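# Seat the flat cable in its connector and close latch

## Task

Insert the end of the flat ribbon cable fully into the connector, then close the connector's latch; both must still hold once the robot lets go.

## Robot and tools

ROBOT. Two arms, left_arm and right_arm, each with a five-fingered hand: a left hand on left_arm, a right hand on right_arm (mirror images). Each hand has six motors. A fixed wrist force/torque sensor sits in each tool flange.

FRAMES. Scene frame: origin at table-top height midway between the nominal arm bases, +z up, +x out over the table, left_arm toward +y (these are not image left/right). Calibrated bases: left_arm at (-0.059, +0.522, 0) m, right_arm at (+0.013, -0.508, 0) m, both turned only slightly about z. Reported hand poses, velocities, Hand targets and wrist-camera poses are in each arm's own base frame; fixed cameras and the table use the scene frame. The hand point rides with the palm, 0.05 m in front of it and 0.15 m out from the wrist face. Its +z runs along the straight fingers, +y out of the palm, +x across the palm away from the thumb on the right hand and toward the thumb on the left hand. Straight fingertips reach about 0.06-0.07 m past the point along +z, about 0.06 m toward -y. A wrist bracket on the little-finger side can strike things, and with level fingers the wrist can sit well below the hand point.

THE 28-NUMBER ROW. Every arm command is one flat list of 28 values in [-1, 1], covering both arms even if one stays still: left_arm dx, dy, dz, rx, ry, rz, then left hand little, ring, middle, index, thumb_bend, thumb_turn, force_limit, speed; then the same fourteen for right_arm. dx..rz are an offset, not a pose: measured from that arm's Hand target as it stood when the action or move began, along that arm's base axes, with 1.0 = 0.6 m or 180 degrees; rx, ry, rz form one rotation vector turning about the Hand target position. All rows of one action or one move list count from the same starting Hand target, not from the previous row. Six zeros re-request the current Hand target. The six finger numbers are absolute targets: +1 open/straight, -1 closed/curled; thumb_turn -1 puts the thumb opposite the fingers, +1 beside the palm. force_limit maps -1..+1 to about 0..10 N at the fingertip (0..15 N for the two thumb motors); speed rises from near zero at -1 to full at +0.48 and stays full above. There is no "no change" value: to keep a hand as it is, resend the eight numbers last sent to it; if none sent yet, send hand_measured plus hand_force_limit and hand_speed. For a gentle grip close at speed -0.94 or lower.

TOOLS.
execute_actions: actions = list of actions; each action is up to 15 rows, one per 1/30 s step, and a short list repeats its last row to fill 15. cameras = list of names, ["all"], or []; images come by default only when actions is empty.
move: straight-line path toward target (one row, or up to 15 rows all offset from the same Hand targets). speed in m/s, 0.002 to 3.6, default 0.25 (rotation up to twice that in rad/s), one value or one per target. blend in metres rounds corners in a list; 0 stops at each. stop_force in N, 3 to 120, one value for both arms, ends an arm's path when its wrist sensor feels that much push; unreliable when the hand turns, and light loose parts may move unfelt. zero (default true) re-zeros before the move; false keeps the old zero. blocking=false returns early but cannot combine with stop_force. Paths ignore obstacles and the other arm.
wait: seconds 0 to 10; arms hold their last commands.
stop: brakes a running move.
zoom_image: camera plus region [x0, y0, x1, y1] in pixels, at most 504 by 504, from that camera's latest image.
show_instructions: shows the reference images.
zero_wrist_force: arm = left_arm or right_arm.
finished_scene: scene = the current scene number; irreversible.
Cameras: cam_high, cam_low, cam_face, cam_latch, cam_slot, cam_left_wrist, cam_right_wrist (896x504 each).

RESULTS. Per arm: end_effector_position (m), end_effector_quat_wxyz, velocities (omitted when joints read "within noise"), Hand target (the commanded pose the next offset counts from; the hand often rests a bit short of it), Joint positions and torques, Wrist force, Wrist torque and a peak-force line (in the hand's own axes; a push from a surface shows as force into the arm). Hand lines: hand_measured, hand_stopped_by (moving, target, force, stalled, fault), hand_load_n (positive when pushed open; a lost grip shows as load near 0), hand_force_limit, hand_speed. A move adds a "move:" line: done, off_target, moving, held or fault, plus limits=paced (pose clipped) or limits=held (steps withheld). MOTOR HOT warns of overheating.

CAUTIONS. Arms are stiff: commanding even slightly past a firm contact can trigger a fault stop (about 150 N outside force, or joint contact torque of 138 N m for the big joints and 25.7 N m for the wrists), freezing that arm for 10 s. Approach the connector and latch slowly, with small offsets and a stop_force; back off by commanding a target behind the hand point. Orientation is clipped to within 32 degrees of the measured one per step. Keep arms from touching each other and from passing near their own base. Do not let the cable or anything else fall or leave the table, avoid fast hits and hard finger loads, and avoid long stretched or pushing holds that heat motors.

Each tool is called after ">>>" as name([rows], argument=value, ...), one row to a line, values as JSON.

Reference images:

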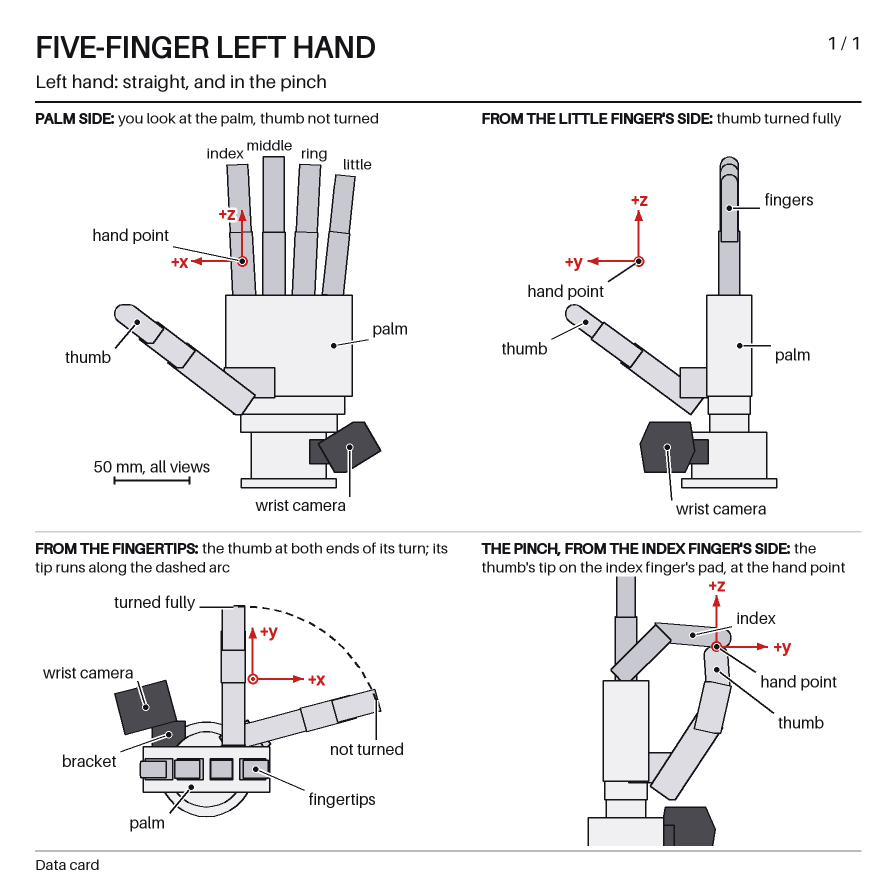

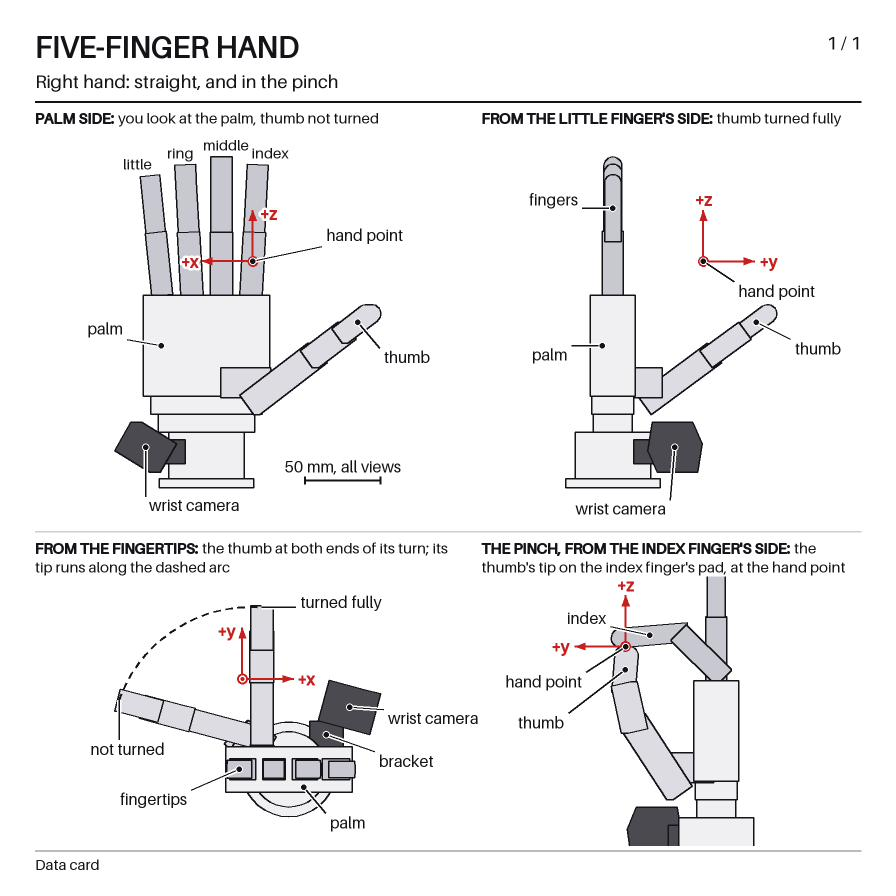

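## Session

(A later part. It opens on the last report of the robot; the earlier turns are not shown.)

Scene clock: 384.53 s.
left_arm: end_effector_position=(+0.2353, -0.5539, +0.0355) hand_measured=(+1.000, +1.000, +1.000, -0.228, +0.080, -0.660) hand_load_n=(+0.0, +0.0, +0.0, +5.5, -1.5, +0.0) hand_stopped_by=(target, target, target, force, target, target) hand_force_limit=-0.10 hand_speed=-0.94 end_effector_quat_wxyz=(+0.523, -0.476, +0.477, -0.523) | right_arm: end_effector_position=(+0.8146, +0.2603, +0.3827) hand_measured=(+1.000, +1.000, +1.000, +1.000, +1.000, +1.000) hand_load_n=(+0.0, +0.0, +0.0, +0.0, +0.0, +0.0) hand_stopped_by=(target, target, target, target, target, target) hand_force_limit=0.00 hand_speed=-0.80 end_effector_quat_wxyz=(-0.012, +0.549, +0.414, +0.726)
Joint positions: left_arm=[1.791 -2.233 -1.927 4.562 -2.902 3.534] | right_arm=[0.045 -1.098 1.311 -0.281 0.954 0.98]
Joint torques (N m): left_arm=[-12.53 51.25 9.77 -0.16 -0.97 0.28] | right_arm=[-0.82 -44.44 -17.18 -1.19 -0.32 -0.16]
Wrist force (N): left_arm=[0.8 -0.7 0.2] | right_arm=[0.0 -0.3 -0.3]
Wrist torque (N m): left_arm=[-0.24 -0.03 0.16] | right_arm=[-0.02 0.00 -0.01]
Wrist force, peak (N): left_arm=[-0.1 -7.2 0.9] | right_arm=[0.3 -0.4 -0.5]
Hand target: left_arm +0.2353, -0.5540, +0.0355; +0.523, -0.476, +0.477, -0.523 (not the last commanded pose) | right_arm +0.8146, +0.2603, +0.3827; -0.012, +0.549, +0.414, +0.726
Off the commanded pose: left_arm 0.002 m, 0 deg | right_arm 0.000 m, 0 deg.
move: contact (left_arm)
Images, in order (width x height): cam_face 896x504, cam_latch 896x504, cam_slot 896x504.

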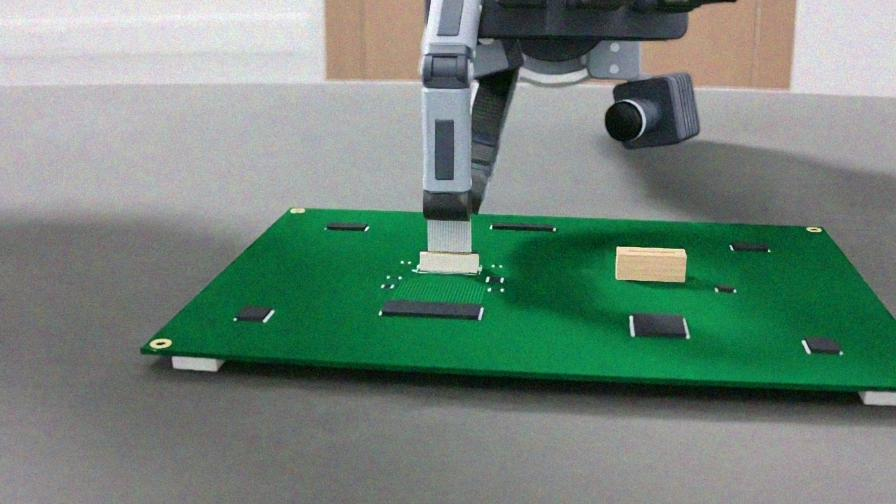

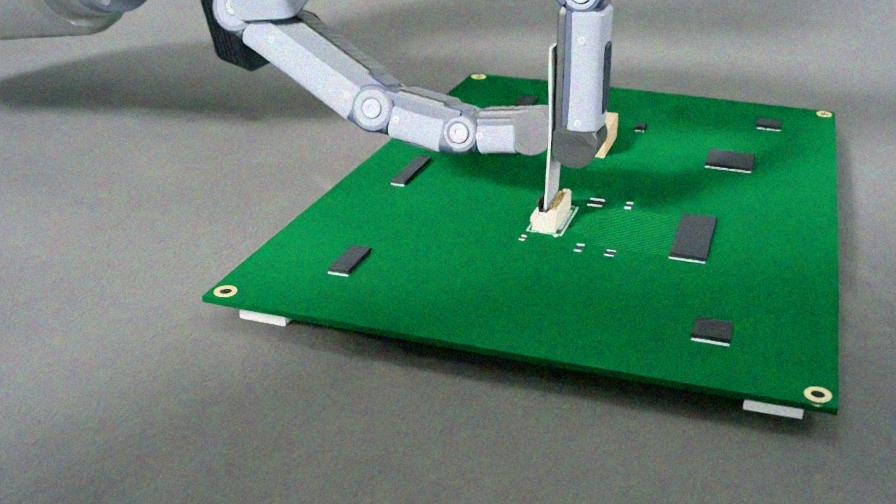

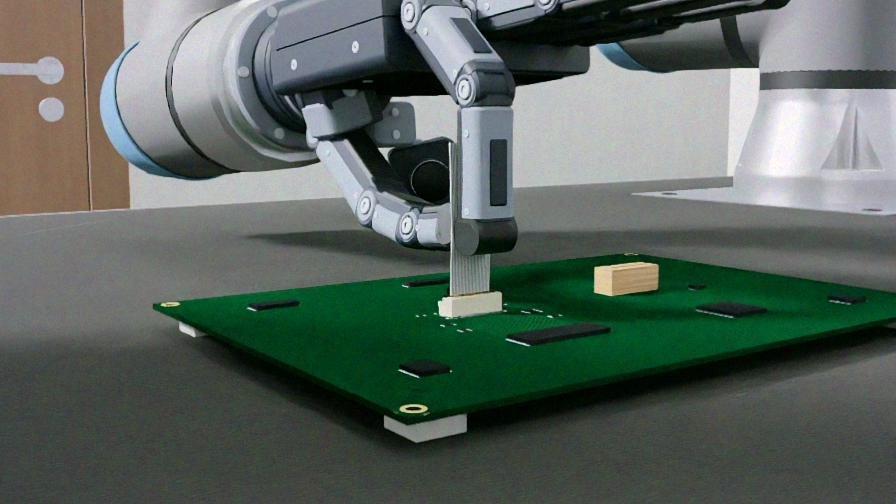

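>>> move(target=[0,0,-0.003,0,0,0,1,1,1,-0.36,0.08,-0.66,-0.1,-0.94,0,0,0,0,0,0,1,1,1,1,1,1,0,-0.8], speed=0.004, stop_force=7)

>>> move(target=[0,0,0.0005,0,0,0,1,1,1,0.3,0.08,-0.66,-0.1,-0.7,0,0,0,0,0,0,1,1,1,1,1,1,0,-0.8], speed=0.01, cameras=["cam_face","cam_slot","cam_latch"])

>>> zoom_image(camera="cam_latch", region=[520, 100, 600, 230])

Scene clock: 396.90 s.
left_arm: end_effector_position=(+0.2353, -0.5540, +0.0352) hand_measured=(+1.000, +1.000, +1.000, -0.228, +0.080, -0.660) hand_load_n=(-0.5, +0.0, +0.0, +6.0, -3.0, +0.0) hand_stopped_by=(target, target, target, force, target, target) hand_force_limit=-0.10 hand_speed=-0.94 end_effector_quat_wxyz=(+0.523, -0.476, +0.476, -0.523) | right_arm: end_effector_position=(+0.8146, +0.2603, +0.3827) hand_measured=(+1.000, +1.000, +1.000, +1.000, +1.000, +1.000) hand_load_n=(+0.0, +0.0, +0.0, +0.0, +0.0, +0.0) hand_stopped_by=(target, target, target, target, target, target) hand_force_limit=0.00 hand_speed=-0.80 end_effector_quat_wxyz=(-0.012, +0.549, +0.414, +0.726)
Joint positions: left_arm=[1.791 -2.233 -1.927 4.562 -2.902 3.534] | right_arm=[0.045 -1.098 1.311 -0.281 0.954 0.98]
Joint torques (N m): left_arm=[-11.17 50.33 17.82 -0.58 -0.94 0] | right_arm=[1.2 -45.48 -16.26 -1.63 -0.36 -0.17]
Wrist force (N): left_arm=[0.3 -4.5 0.6] | right_arm=[0.2 -0.1 -0.1]
Wrist torque (N m): left_arm=[-0.33 -0.04 0.18] | right_arm=[-0.01 -0.03 0.00]
Wrist force, peak (N): left_arm=[-0.5 -8.8 1.1] | right_arm=[0.4 -0.4 0.1]
Hand target: left_arm +0.2353, -0.5540, +0.0352; +0.523, -0.476, +0.476, -0.523 (not the last commanded pose) | right_arm +0.8146, +0.2603, +0.3827; -0.012, +0.549, +0.414, +0.726
Off the commanded pose: left_arm 0.001 m, 0 deg | right_arm 0.000 m, 0 deg.
move: contact (left_arm)

Scene clock: 397.80 s.
left_arm: end_effector_position=(+0.2353, -0.5540, +0.0355) hand_measured=(+1.000, +1.000, +1.000, +0.300, +0.080, -0.660) hand_load_n=(+0.5, +0.0, +0.0, +0.0, +0.0, +0.0) hand_stopped_by=(target, target, target, target, target, target) hand_force_limit=-0.10 hand_speed=-0.70 end_effector_quat_wxyz=(+0.523, -0.476, +0.476, -0.523) | right_arm: end_effector_position=(+0.8146, +0.2603, +0.3827) hand_measured=(+1.000, +1.000, +1.000, +1.000, +1.000, +1.000) hand_load_n=(+0.0, +0.0, +0.0, +0.0, +0.0, +0.0) hand_stopped_by=(target, target, target, target, target, target) hand_force_limit=0.00 hand_speed=-0.80 end_effector_quat_wxyz=(-0.012, +0.549, +0.414, +0.726)
Joint positions: left_arm=[1.791 -2.233 -1.927 4.562 -2.902 3.534] | right_arm=[0.045 -1.098 1.311 -0.281 0.954 0.98]
Joint torques (N m): left_arm=[-11.87 50.93 17.48 -0.24 -0.54 0.7] | right_arm=[-0.19 -43.93 -17.59 -1.58 -0.42 0]
Wrist force (N): left_arm=[0.6 -1.1 0.2] | right_arm=[0.0 -0.3 -0.3]
Wrist torque (N m): left_arm=[-0.30 0.01 0.16] | right_arm=[-0.03 0.00 0.00]
Wrist force, peak (N): left_arm=[0.2 -4.7 0.7] | right_arm=[0.1 -0.6 0.3]
Hand target: left_arm +0.2353, -0.5540, +0.0355; +0.523, -0.476, +0.476, -0.523 | right_arm +0.8146, +0.2603, +0.3827; -0.012, +0.549, +0.414, +0.726
Off the commanded pose: left_arm 0.000 m, 0 deg | right_arm 0.000 m, 0 deg.
move: done
Images, in order (width x height): cam_face 896x504, cam_latch 896x504, cam_slot 896x504.

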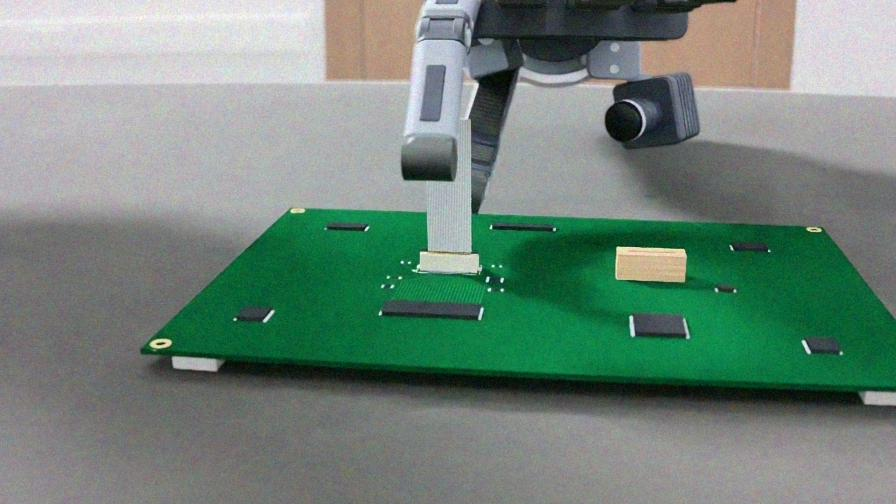

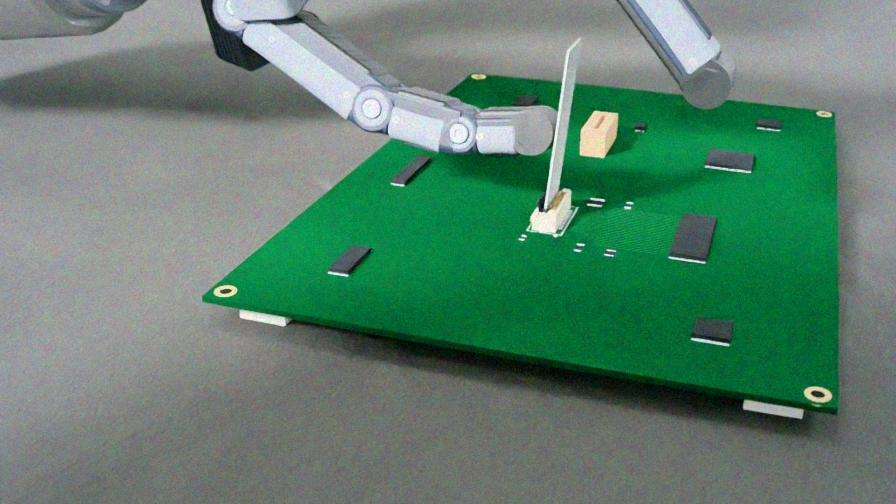

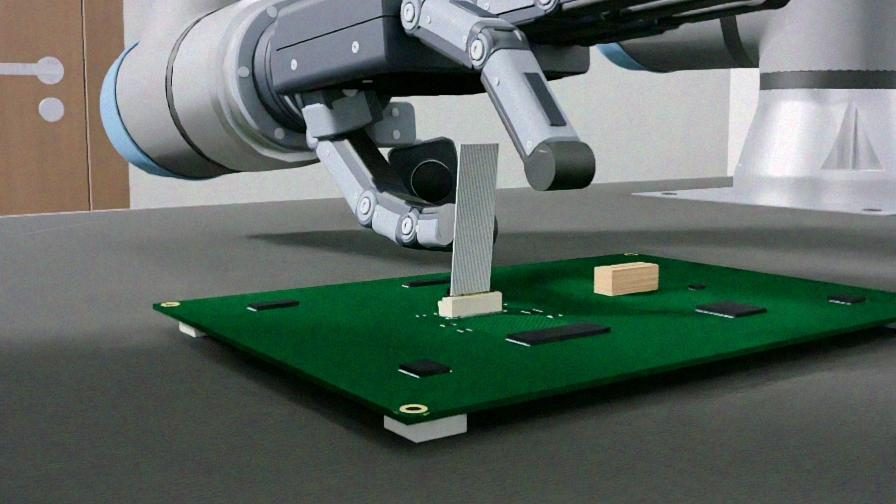

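Scaled by 3.877 from the camera's 896x504 image, which has a finer 1280x720 frame.

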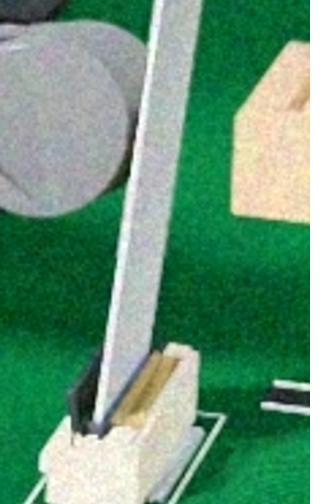

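>>> move([
  [-0.02,0,0.001,0,0,0,1,1,1,0.3,0.08,-0.66,-0.1,-0.7,0,0,0,0,0,0,1,1,1,1,1,1,0,-0.8],
  [-0.02,0,0.13,0,0,0,1,1,1,0.3,0.08,-0.66,-0.1,-0.7,0,0,0,0,0,0,1,1,1,1,1,1,0,-0.8],
], speed=0.08)

>>> move([
  [0,0.075,0.03,0.0231,0.0231,-0.4997,1,1,1,-0.16,1,1,-0.5,-0.3,0,0,0,0,0,0,1,1,1,1,1,1,0,-0.8],
], speed=0.3)

>>> move([
  [0.004,-0.059,-0.08,0,0,0,1,1,1,-0.16,1,1,-0.5,-0.3,0,0,0,0,0,0,1,1,1,1,1,1,0,-0.8],
  [0.004,-0.059,-0.1738,0,0,0,1,1,1,-0.16,1,1,-0.5,-0.3,0,0,0,0,0,0,1,1,1,1,1,1,0,-0.8],
], speed=0.06, stop_force=5, cameras=["cam_face","cam_latch","cam_slot","cam_left_wrist"])

>>> zoom_image(camera="cam_latch", region=[505, 130, 605, 230])

Scene clock: 421.83 s.
left_arm: end_effector_position=(+0.2233, -0.5540, +0.1134) hand_measured=(+1.000, +1.000, +1.000, +0.300, +0.080, -0.660) hand_load_n=(+0.0, +0.0, +0.0, +0.0, +0.0, +0.0) hand_stopped_by=(target, target, target, target, target, target) hand_force_limit=-0.10 hand_speed=-0.70 end_effector_quat_wxyz=(+0.523, -0.476, +0.476, -0.523) | right_arm: end_effector_position=(+0.8146, +0.2603, +0.3827) hand_measured=(+1.000, +1.000, +1.000, +1.000, +1.000, +1.000) hand_load_n=(+0.0, +0.0, +0.0, +0.0, +0.0, +0.0) hand_stopped_by=(target, target, target, target, target, target) hand_force_limit=0.00 hand_speed=-0.80 end_effector_quat_wxyz=(-0.012, +0.549, +0.414, +0.726)
Joint positions: left_arm=[1.768 -2.074 -1.917 4.435 -2.923 3.576] | right_arm=[0.045 -1.098 1.311 -0.281 0.954 0.98]
Joint torques (N m): left_arm=[13.44 48.13 22.82 0.02 2.28 -1.56] | right_arm=[-0.04 -45.68 -15.41 -1.41 -0.65 -0.19]
Wrist force (N): left_arm=[0.6 -0.9 0.3] | right_arm=[0.1 -0.2 0.1]
Wrist torque (N m): left_arm=[-0.25 0.00 0.30] | right_arm=[-0.03 -0.02 0.01]
Wrist force, peak (N): left_arm=[0.8 -1.4 0.5] | right_arm=[0.3 -0.3 -0.5]
Hand target: left_arm +0.2233, -0.5540, +0.1135; +0.523, -0.476, +0.476, -0.523 | right_arm +0.8146, +0.2603, +0.3827; -0.012, +0.549, +0.414, +0.726
Off the commanded pose: left_arm 0.000 m, 0 deg | right_arm 0.000 m, 0 deg.
move: done

Scene clock: 425.20 s.
left_arm: end_effector_position=(+0.2233, -0.5090, +0.1315) hand_measured=(+1.000, +1.000, +1.000, -0.160, +1.000, +1.000) hand_load_n=(+0.0, +0.0, +0.0, +0.0, +0.0, +0.0) hand_stopped_by=(target, target, target, target, target, target) hand_force_limit=-0.50 hand_speed=-0.30 end_effector_quat_wxyz=(+0.000, +0.000, +0.707, -0.707) | right_arm: end_effector_position=(+0.8146, +0.2603, +0.3827) hand_measured=(+1.000, +1.000, +1.000, +1.000, +1.000, +1.000) hand_load_n=(+0.0, +0.0, +0.5, +0.0, +0.0, +0.0) hand_stopped_by=(target, target, target, target, target, target) hand_force_limit=0.00 hand_speed=-0.80 end_effector_quat_wxyz=(-0.012, +0.549, +0.414, +0.726)
Joint positions: left_arm=[2.724 -1.744 -2.23 3.975 -0.417 3.14] | right_arm=[0.045 -1.098 1.311 -0.281 0.954 0.98]
Joint torques (N m): left_arm=[13.22 13.31 22.23 -1.03 1.55 1.2] | right_arm=[-0.42 -45.94 -15.42 -1.74 -0.66 -0.12]
Wrist force (N): left_arm=[0.7 -1.2 0.4] | right_arm=[0.0 -0.3 -0.1]
Wrist torque (N m): left_arm=[-0.30 -0.04 0.18] | right_arm=[-0.04 -0.01 0.00]
Wrist force, peak (N): left_arm=[1.3 -1.3 0.6] | right_arm=[-0.3 -0.8 0.1]
Hand target: left_arm +0.2233, -0.5090, +0.1315; +0.000, +0.000, +0.707, -0.707 | right_arm +0.8146, +0.2603, +0.3827; -0.012, +0.549, +0.414, +0.726
Off the commanded pose: left_arm 0.000 m, 0 deg | right_arm 0.000 m, 0 deg.
move: done

Scene clock: 428.27 s.
left_arm: end_effector_position=(+0.2257, -0.5444, +0.0272) hand_measured=(+1.000, +1.000, +1.000, -0.160, +1.000, +1.000) hand_load_n=(+0.0, -0.5, -0.5, +0.0, +0.0, -0.5) hand_stopped_by=(target, target, target, target, target, target) hand_force_limit=-0.50 hand_speed=-0.30 end_effector_quat_wxyz=(+0.000, +0.000, +0.707, -0.707) | right_arm: end_effector_position=(+0.8146, +0.2603, +0.3827) hand_measured=(+1.000, +1.000, +1.000, +1.000, +1.000, +1.000) hand_load_n=(+0.0, +0.0, +0.0, +0.0, +0.0, +0.0) hand_stopped_by=(target, target, target, target, target, target) hand_force_limit=0.00 hand_speed=-0.80 end_effector_quat_wxyz=(-0.012, +0.549, +0.414, +0.726)
Joint positions: left_arm=[2.637 -2.049 -2.211 4.262 -0.504 3.141] | right_arm=[0.045 -1.098 1.311 -0.281 0.954 0.98]
Joint torques (N m): left_arm=[-13.45 21.74 3.79 2.31 -1.56 -1.57] | right_arm=[0.75 -45.73 -16.33 -1.33 -0.58 -0.09]
Wrist force (N): left_arm=[0.7 -1.1 0.1] | right_arm=[-0.1 0.0 -0.3]
Wrist torque (N m): left_arm=[-0.27 -0.06 0.32] | right_arm=[0.01 0.03 0.00]
Wrist force, peak (N): left_arm=[0.6 -1.5 0.6] | right_arm=[0.2 -0.6 -0.1]
Hand target: left_arm +0.2257, -0.5444, +0.0272; +0.000, +0.000, +0.707, -0.707 | right_arm +0.8146, +0.2603, +0.3827; -0.012, +0.549, +0.414, +0.726
Off the commanded pose: left_arm 0.000 m, 0 deg | right_arm 0.000 m, 0 deg.
move: done
Images, in order (width x height): cam_face 896x504, cam_latch 896x504, cam_slot 896x504, cam_left_wrist 896x504.

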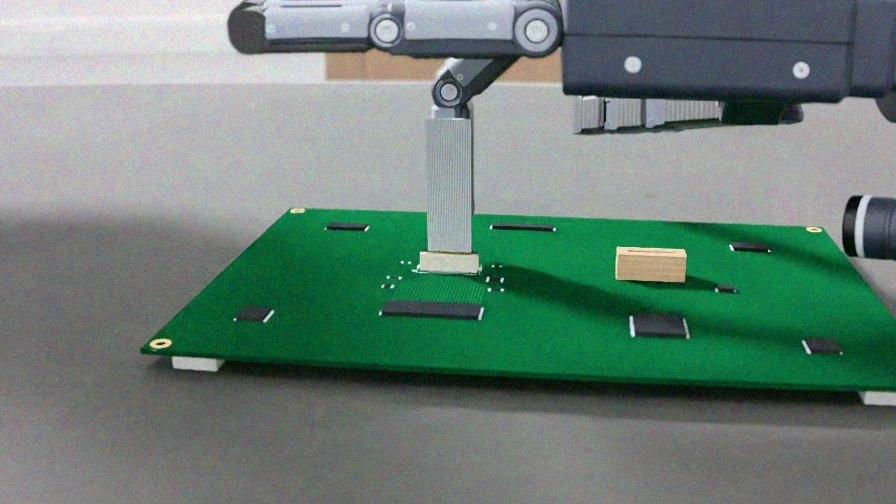

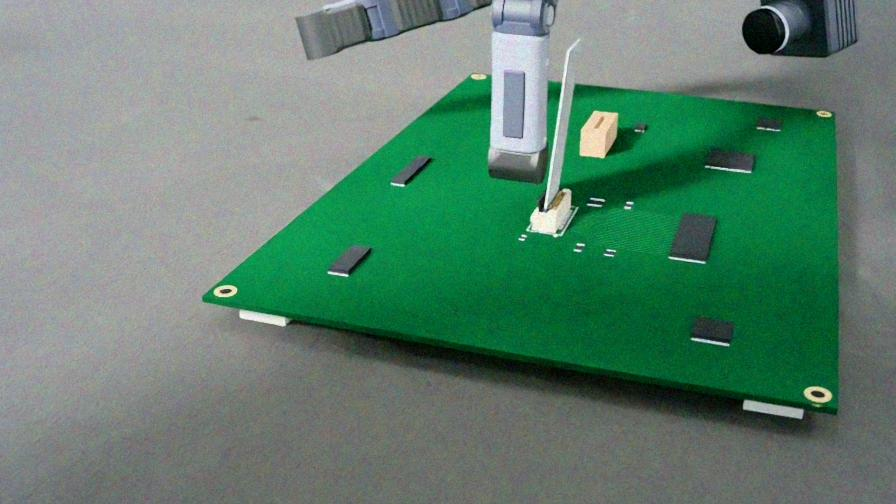

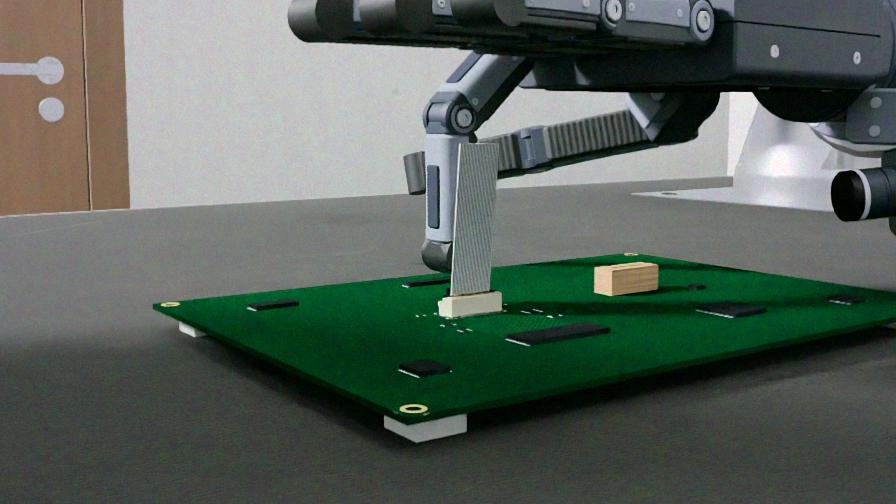

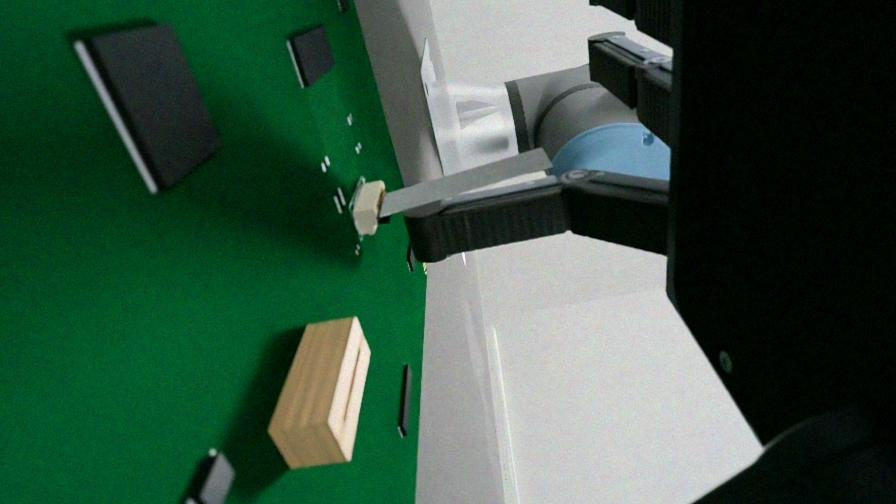

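Scaled by 5.040 from the camera's 896x504 image, which has a finer 1280x720 frame.

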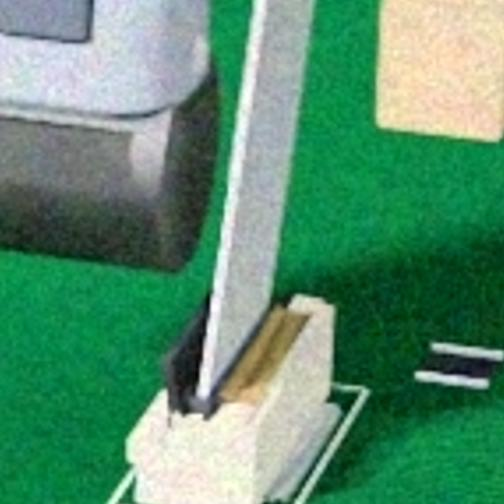

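>>> move([
  [0.003,0,0,0,0,0,1,1,1,-0.16,1,1,-0.5,-0.3,0,0,0,0,0,0,1,1,1,1,1,1,0,-0.8],
  [0.003,0,-0.009,0,0,0,1,1,1,-0.16,1,1,-0.5,-0.3,0,0,0,0,0,0,1,1,1,1,1,1,0,-0.8],
], speed=0.008, stop_force=4, cameras=["cam_latch"])

>>> zoom_image(camera="cam_latch", region=[505, 130, 605, 230])

Scene clock: 439.20 s.
left_arm: end_effector_position=(+0.2276, -0.5444, +0.0243) hand_measured=(+1.000, +1.000, +1.000, -0.160, +1.000, +1.000) hand_load_n=(+0.0, +0.0, +0.0, +0.0, +0.0, +0.0) hand_stopped_by=(target, target, target, target, target, target) hand_force_limit=-0.50 hand_speed=-0.30 end_effector_quat_wxyz=(+0.000, +0.001, +0.707, -0.707) | right_arm: end_effector_position=(+0.8146, +0.2603, +0.3827) hand_measured=(+1.000, +1.000, +1.000, +1.000, +1.000, +1.000) hand_load_n=(+0.0, +0.0, +0.0, +0.0, +0.0, +0.0) hand_stopped_by=(target, target, target, target, target, target) hand_force_limit=0.00 hand_speed=-0.80 end_effector_quat_wxyz=(-0.012, +0.549, +0.414, +0.726)
Joint positions: left_arm=[2.639 -2.059 -2.208 4.268 -0.501 3.141] | right_arm=[0.045 -1.098 1.311 -0.281 0.954 0.98]
Joint torques (N m): left_arm=[10.98 42 14.49 -0.75 -0.26 -1.39] | right_arm=[1.05 -45.97 -16.05 -1.52 -0.66 0.03]
Wrist force (N): left_arm=[1.3 -4.9 0.0] | right_arm=[0.1 0.1 -0.1]
Wrist torque (N m): left_arm=[-0.37 -0.05 0.36] | right_arm=[0.02 -0.01 0.00]
Wrist force, peak (N): left_arm=[1.6 -8.3 -0.7] | right_arm=[-0.4 -0.5 -0.2]
Hand target: left_arm +0.2276, -0.5444, +0.0243; +0.000, +0.001, +0.707, -0.707 (not the last commanded pose) | right_arm +0.8146, +0.2603, +0.3827; -0.012, +0.549, +0.414, +0.726
Off the commanded pose: left_arm 0.002 m, 0 deg | right_arm 0.000 m, 0 deg.
move: contact (left_arm); path passed 1 of 2 targets
Images, in order (width x height): cam_latch 896x504.

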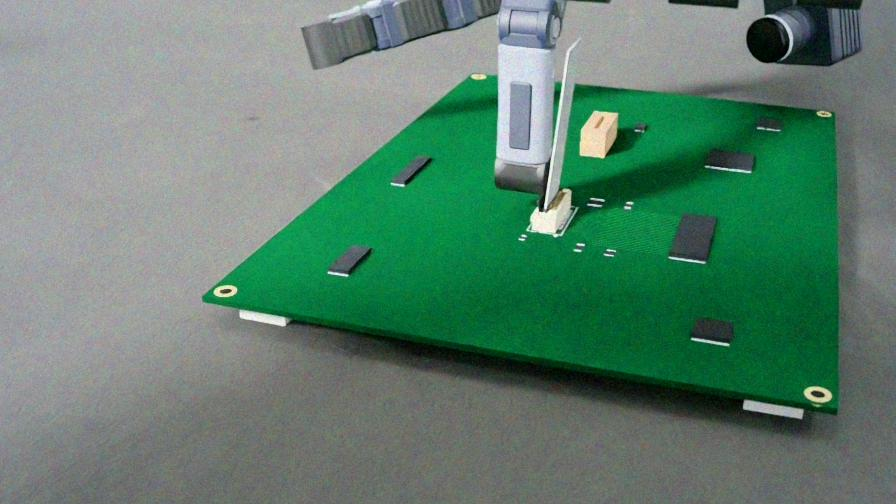

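Scaled by 5.040 from the camera's 896x504 image, which has a finer 1280x720 frame.

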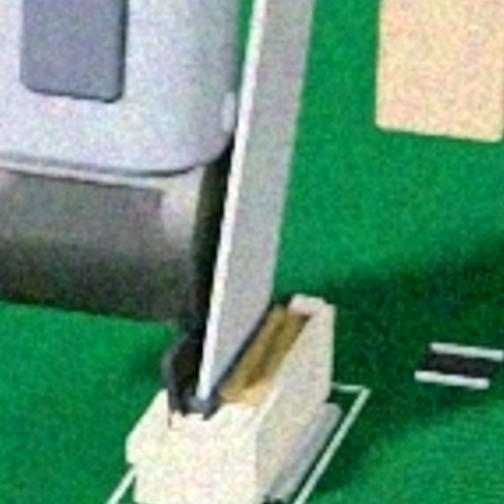

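>>> move(target=[-0.003,0,-0.0005,0,0,0,1,1,1,-0.16,1,1,-0.5,-0.3,0,0,0,0,0,0,1,1,1,1,1,1,0,-0.8], speed=0.006, cameras=["cam_latch"])

>>> zoom_image(camera="cam_latch", region=[505, 130, 605, 230])

Scene clock: 448.23 s.
left_arm: end_effector_position=(+0.2259, -0.5444, +0.0240) hand_measured=(+1.000, +1.000, +1.000, -0.160, +1.000, +1.000) hand_load_n=(+0.0, +0.0, +0.0, +0.0, +0.0, -0.5) hand_stopped_by=(target, target, target, target, target, target) hand_force_limit=-0.50 hand_speed=-0.30 end_effector_quat_wxyz=(+0.000, +0.001, +0.707, -0.707) | right_arm: end_effector_position=(+0.8146, +0.2603, +0.3827) hand_measured=(+1.000, +1.000, +1.000, +1.000, +1.000, +1.000) hand_load_n=(+0.0, +0.0, +0.0, +0.0, +0.0, +0.0) hand_stopped_by=(target, target, target, target, target, target) hand_force_limit=0.00 hand_speed=-0.80 end_effector_quat_wxyz=(-0.012, +0.549, +0.414, +0.726)
Joint positions: left_arm=[2.637 -2.058 -2.212 4.271 -0.503 3.141] | right_arm=[0.045 -1.098 1.311 -0.281 0.954 0.98]
Joint torques (N m): left_arm=[-13.78 42.05 3.33 1.98 -1.42 -0.53] | right_arm=[-0.04 -46.06 -15.34 -1.55 -0.73 0.03]
Wrist force (N): left_arm=[0.4 -1.9 0.3] | right_arm=[0.0 -0.4 0.1]
Wrist torque (N m): left_arm=[-0.32 -0.03 0.33] | right_arm=[-0.06 -0.01 -0.01]
Wrist force, peak (N): left_arm=[1.2 -5.2 -0.3] | right_arm=[0.2 -0.8 -0.1]
Hand target: left_arm +0.2258, -0.5444, +0.0240; +0.000, +0.001, +0.707, -0.707 | right_arm +0.8146, +0.2603, +0.3827; -0.012, +0.549, +0.414, +0.726
Off the commanded pose: left_arm 0.000 m, 0 deg | right_arm 0.000 m, 0 deg.
move: done
Images, in order (width x height): cam_latch 896x504.

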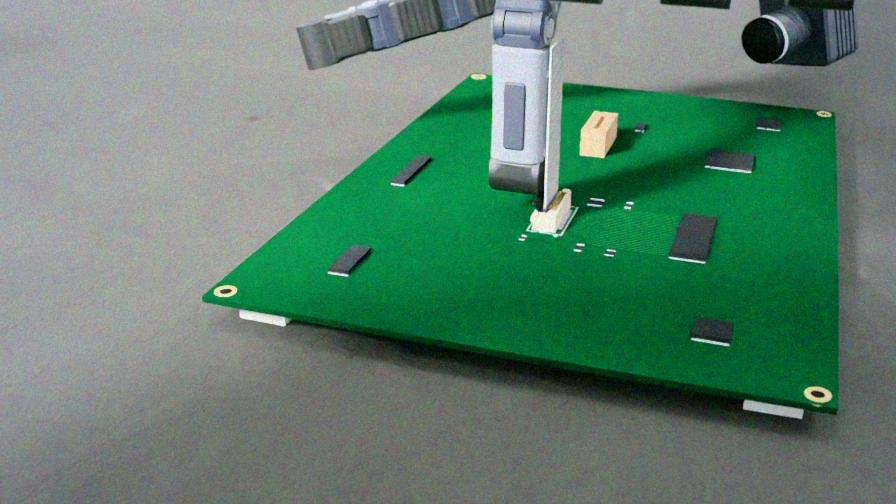

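Scaled by 5.040 from the camera's 896x504 image, which has a finer 1280x720 frame.

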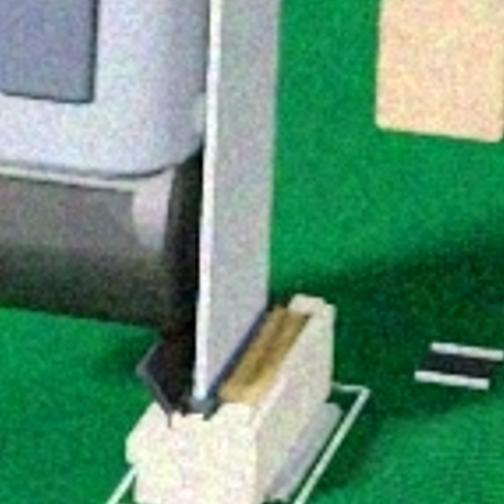

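>>> move(target=[-0.0025,0,-0.0045,0,0,0,1,1,1,-0.16,1,1,-0.5,-0.3,0,0,0,0,0,0,1,1,1,1,1,1,0,-0.8], speed=0.006, stop_force=8)

>>> move(target=[0,0,-0.006,0,0,0,1,1,1,-0.16,1,1,-0.5,-0.3,0,0,0,0,0,0,1,1,1,1,1,1,0,-0.8], speed=0.005, stop_force=8, cameras=["cam_latch"])

>>> zoom_image(camera="cam_latch", region=[505, 130, 605, 230])

Scene clock: 460.50 s.
left_arm: end_effector_position=(+0.2243, -0.5444, +0.0213) hand_measured=(+1.000, +1.000, +1.000, -0.160, +1.000, +1.000) hand_load_n=(+0.0, +0.0, +0.0, +0.5, +0.0, +0.0) hand_stopped_by=(target, target, target, target, target, target) hand_force_limit=-0.50 hand_speed=-0.30 end_effector_quat_wxyz=(+0.000, +0.001, +0.707, -0.707) | right_arm: end_effector_position=(+0.8146, +0.2603, +0.3827) hand_measured=(+1.000, +1.000, +1.000, +1.000, +1.000, +1.000) hand_load_n=(+0.0, +0.0, +0.0, +0.0, +0.0, +0.0) hand_stopped_by=(target, target, target, target, target, target) hand_force_limit=0.00 hand_speed=-0.80 end_effector_quat_wxyz=(-0.012, +0.549, +0.414, +0.726)
Joint positions: left_arm=[2.635 -2.064 -2.215 4.28 -0.506 3.141] | right_arm=[0.045 -1.098 1.311 -0.281 0.954 0.98]
Joint torques (N m): left_arm=[-13.89 21.29 3.16 2.12 -1.34 -1.38] | right_arm=[-1.26 -46.11 -14.96 -1.67 -0.7 -0.06]
Wrist force (N): left_arm=[0.2 -2.9 0.1] | right_arm=[0.1 -0.2 -0.1]
Wrist torque (N m): left_arm=[-0.30 -0.06 0.34] | right_arm=[-0.03 0.00 -0.01]
Wrist force, peak (N): left_arm=[1.2 -6.2 -0.1] | right_arm=[-0.2 -0.7 -0.3]
Hand target: left_arm +0.2243, -0.5444, +0.0213; +0.000, +0.001, +0.707, -0.707 | right_arm +0.8146, +0.2603, +0.3827; -0.012, +0.549, +0.414, +0.726
Off the commanded pose: left_arm 0.000 m, 0 deg | right_arm 0.000 m, 0 deg.
move: done

Scene clock: 461.67 s.
left_arm: end_effector_position=(+0.2243, -0.5444, +0.0207) hand_measured=(+1.000, +1.000, +1.000, -0.160, +1.000, +1.000) hand_load_n=(+0.0, +0.0, +0.0, +1.0, +0.0, +0.0) hand_stopped_by=(target, target, target, target, target, target) hand_force_limit=-0.50 hand_speed=-0.30 end_effector_quat_wxyz=(+0.000, +0.001, +0.707, -0.707) | right_arm: end_effector_position=(+0.8146, +0.2603, +0.3827) hand_measured=(+1.000, +1.000, +1.000, +1.000, +1.000, +1.000) hand_load_n=(+0.0, +0.0, +0.0, +0.0, +0.0, +0.0) hand_stopped_by=(target, target, target, target, target, target) hand_force_limit=0.00 hand_speed=-0.80 end_effector_quat_wxyz=(-0.012, +0.549, +0.414, +0.726)
Joint positions: left_arm=[2.635 -2.065 -2.215 4.282 -0.506 3.141] | right_arm=[0.045 -1.098 1.311 -0.281 0.954 0.98]
Joint torques (N m): left_arm=[-13.48 38.17 6.86 -1.4 -1.42 -1.08] | right_arm=[-0.14 -45.6 -14.21 -1.27 -0.85 -0.06]
Wrist force (N): left_arm=[0.0 -10.3 -0.7] | right_arm=[-0.1 0.1 -0.1]
Wrist torque (N m): left_arm=[-0.46 0.00 0.39] | right_arm=[0.03 0.03 -0.01]
Wrist force, peak (N): left_arm=[0.2 -13.2 -1.2] | right_arm=[-0.1 -0.6 -0.2]
Hand target: left_arm +0.2243, -0.5444, +0.0207; +0.000, +0.001, +0.707, -0.707 (not the last commanded pose) | right_arm +0.8146, +0.2603, +0.3827; -0.012, +0.549, +0.414, +0.726
Off the commanded pose: left_arm 0.003 m, 0 deg | right_arm 0.000 m, 0 deg.
move: contact (left_arm)
Images, in order (width x height): cam_latch 896x504.

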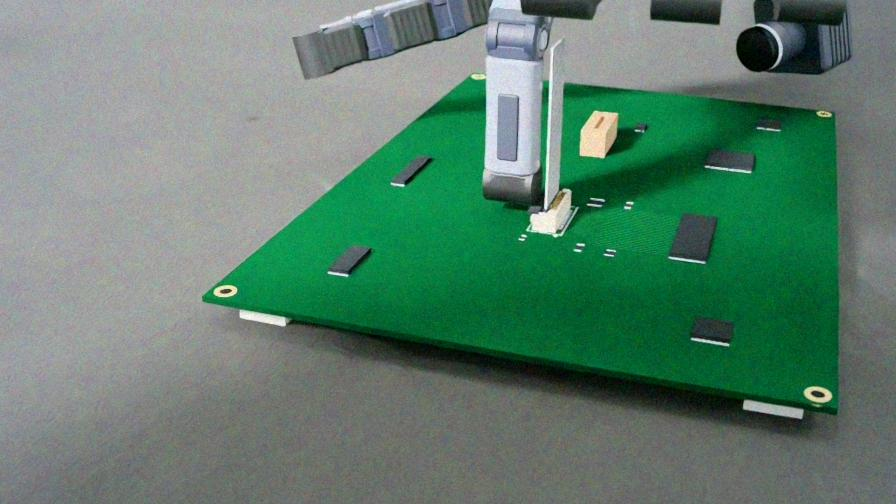

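Scaled by 5.040 from the camera's 896x504 image, which has a finer 1280x720 frame.

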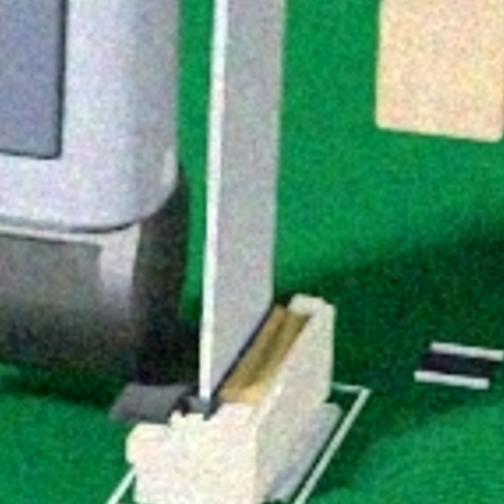

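>>> move([
  [0,0,0.01,0,0,0,1,1,1,-0.16,1,1,-0.5,-0.3,0,0,0,0,0,0,1,1,1,1,1,1,0,-0.8],
  [-0.008,0,0.08,0,0,0,1,1,1,-0.16,1,1,-0.5,-0.3,0,0,0,0,0,0,1,1,1,1,1,1,0,-0.8],
], speed=0.06, blend=0.005, cameras=["cam_face","cam_latch","cam_slot"])

>>> zoom_image(camera="cam_latch", region=[500, 155, 610, 235])

>>> zoom_image(camera="cam_face", region=[403, 205, 493, 295])

>>> zoom_image(camera="cam_slot", region=[420, 240, 520, 340])

Scene clock: 484.37 s.
left_arm: end_effector_position=(+0.2195, -0.5444, +0.0686) hand_measured=(+1.000, +1.000, +1.000, -0.160, +1.000, +1.000) hand_load_n=(+0.0, +0.0, +0.0, +0.0, +0.0, +0.0) hand_stopped_by=(target, target, target, target, target, target) hand_force_limit=-0.50 hand_speed=-0.30 end_effector_quat_wxyz=(+0.000, +0.001, +0.707, -0.707) | right_arm: end_effector_position=(+0.8146, +0.2603, +0.3827) hand_measured=(+1.000, +1.000, +1.000, +1.000, +1.000, +1.000) hand_load_n=(+0.0, +0.0, +0.0, +0.0, +0.0, +0.0) hand_stopped_by=(target, target, target, target, target, target) hand_force_limit=0.00 hand_speed=-0.80 end_effector_quat_wxyz=(-0.012, +0.549, +0.414, +0.726)
Joint positions: left_arm=[2.629 -1.937 -2.209 4.148 -0.512 3.141] | right_arm=[0.045 -1.098 1.311 -0.281 0.954 0.98]
Joint torques (N m): left_arm=[-13.04 38.65 19.46 -0.57 -1.35 1.07] | right_arm=[0.56 -46.09 -14.37 -1.66 -1.01 -0.06]
Wrist force (N): left_arm=[0.6 -1.1 0.0] | right_arm=[0.0 -0.2 -0.1]
Wrist torque (N m): left_arm=[-0.26 -0.03 0.17] | right_arm=[-0.03 0.01 -0.01]
Wrist force, peak (N): left_arm=[0.2 -10.8 -0.7] | right_arm=[0.2 -0.6 -0.2]
Hand target: left_arm +0.2195, -0.5444, +0.0687; +0.000, +0.001, +0.707, -0.707 | right_arm +0.8146, +0.2603, +0.3827; -0.012, +0.549, +0.414, +0.726
Off the commanded pose: left_arm 0.000 m, 0 deg | right_arm 0.000 m, 0 deg.
move: done; blend cut to 0.003 m at target 1
Images, in order (width x height): cam_face 896x504, cam_latch 896x504, cam_slot 896x504.

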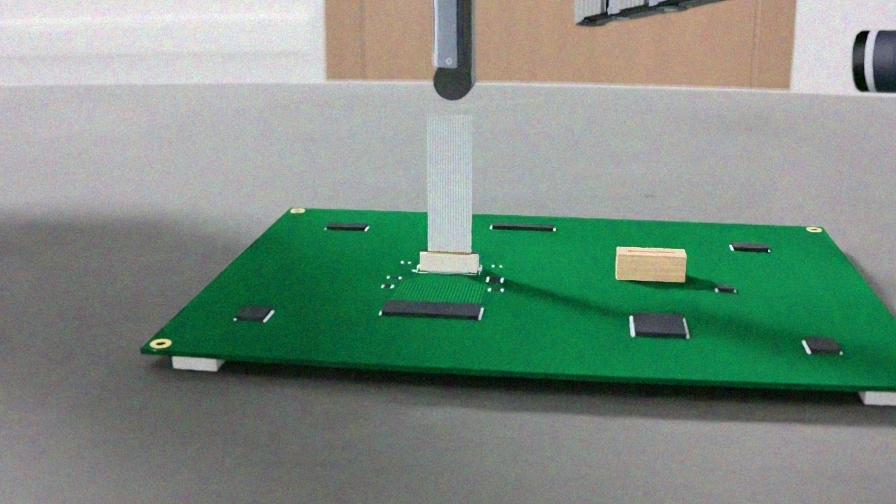

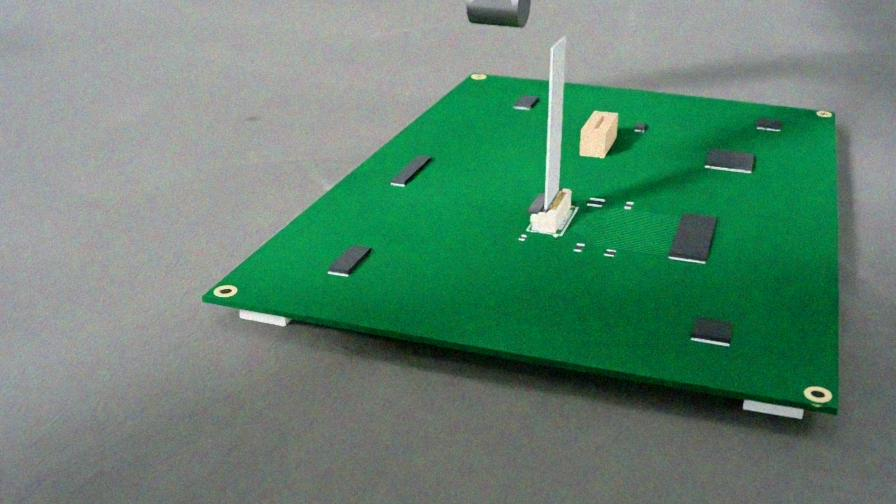

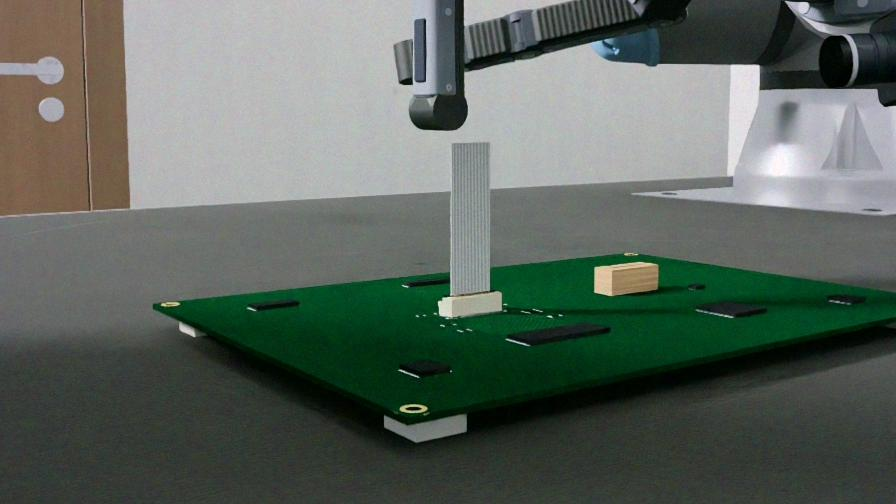

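Scaled by 4.582 from the camera's 896x504 image, which has a finer 1280x720 frame.

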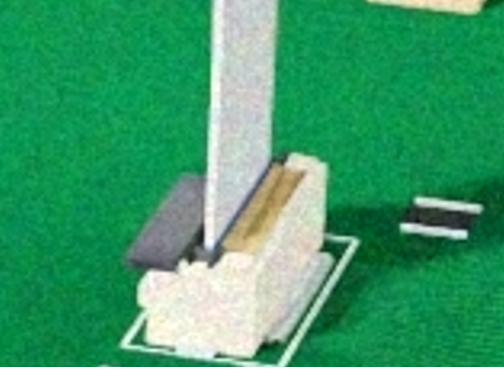

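Scaled by 5.600 from the camera's 896x504 image, which has a finer 1280x720 frame.

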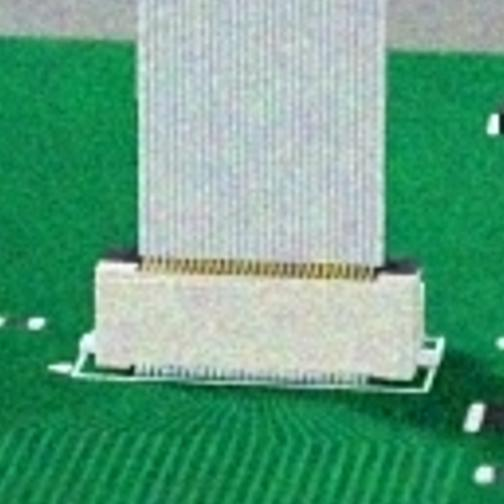

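Scaled by 5.040 from the camera's 896x504 image, which has a finer 1280x720 frame.

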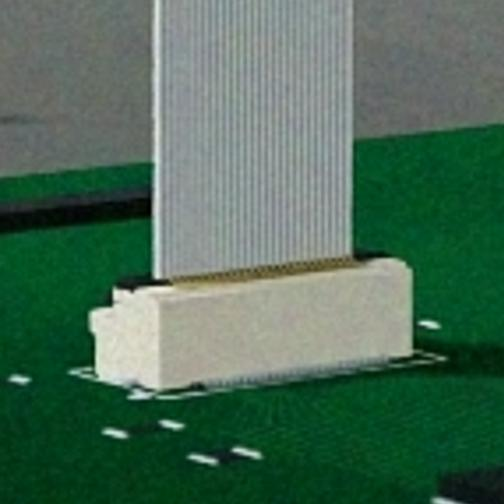

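>>> zoom_image(camera="cam_latch", region=[530, 180, 580, 220])

>>> zoom_image(camera="cam_slot", region=[440, 275, 500, 315])

Scaled by 10.080 from the camera's 896x504 image, which has a finer 1280x720 frame.

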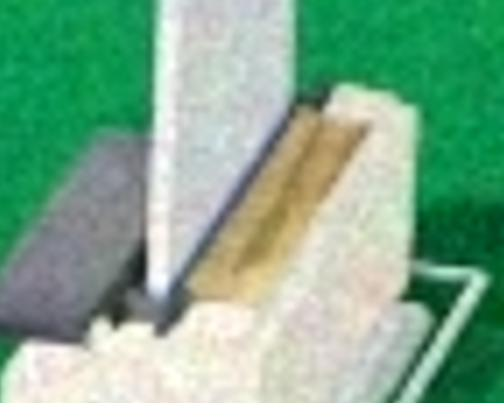

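Scaled by 8.400 from the camera's 896x504 image, which has a finer 1280x720 frame.

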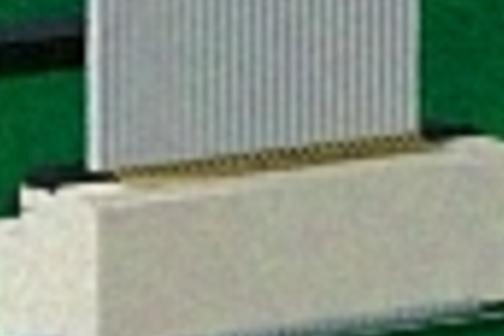

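>>> finished_scene(scene=2)

The scene is finished: the task was done.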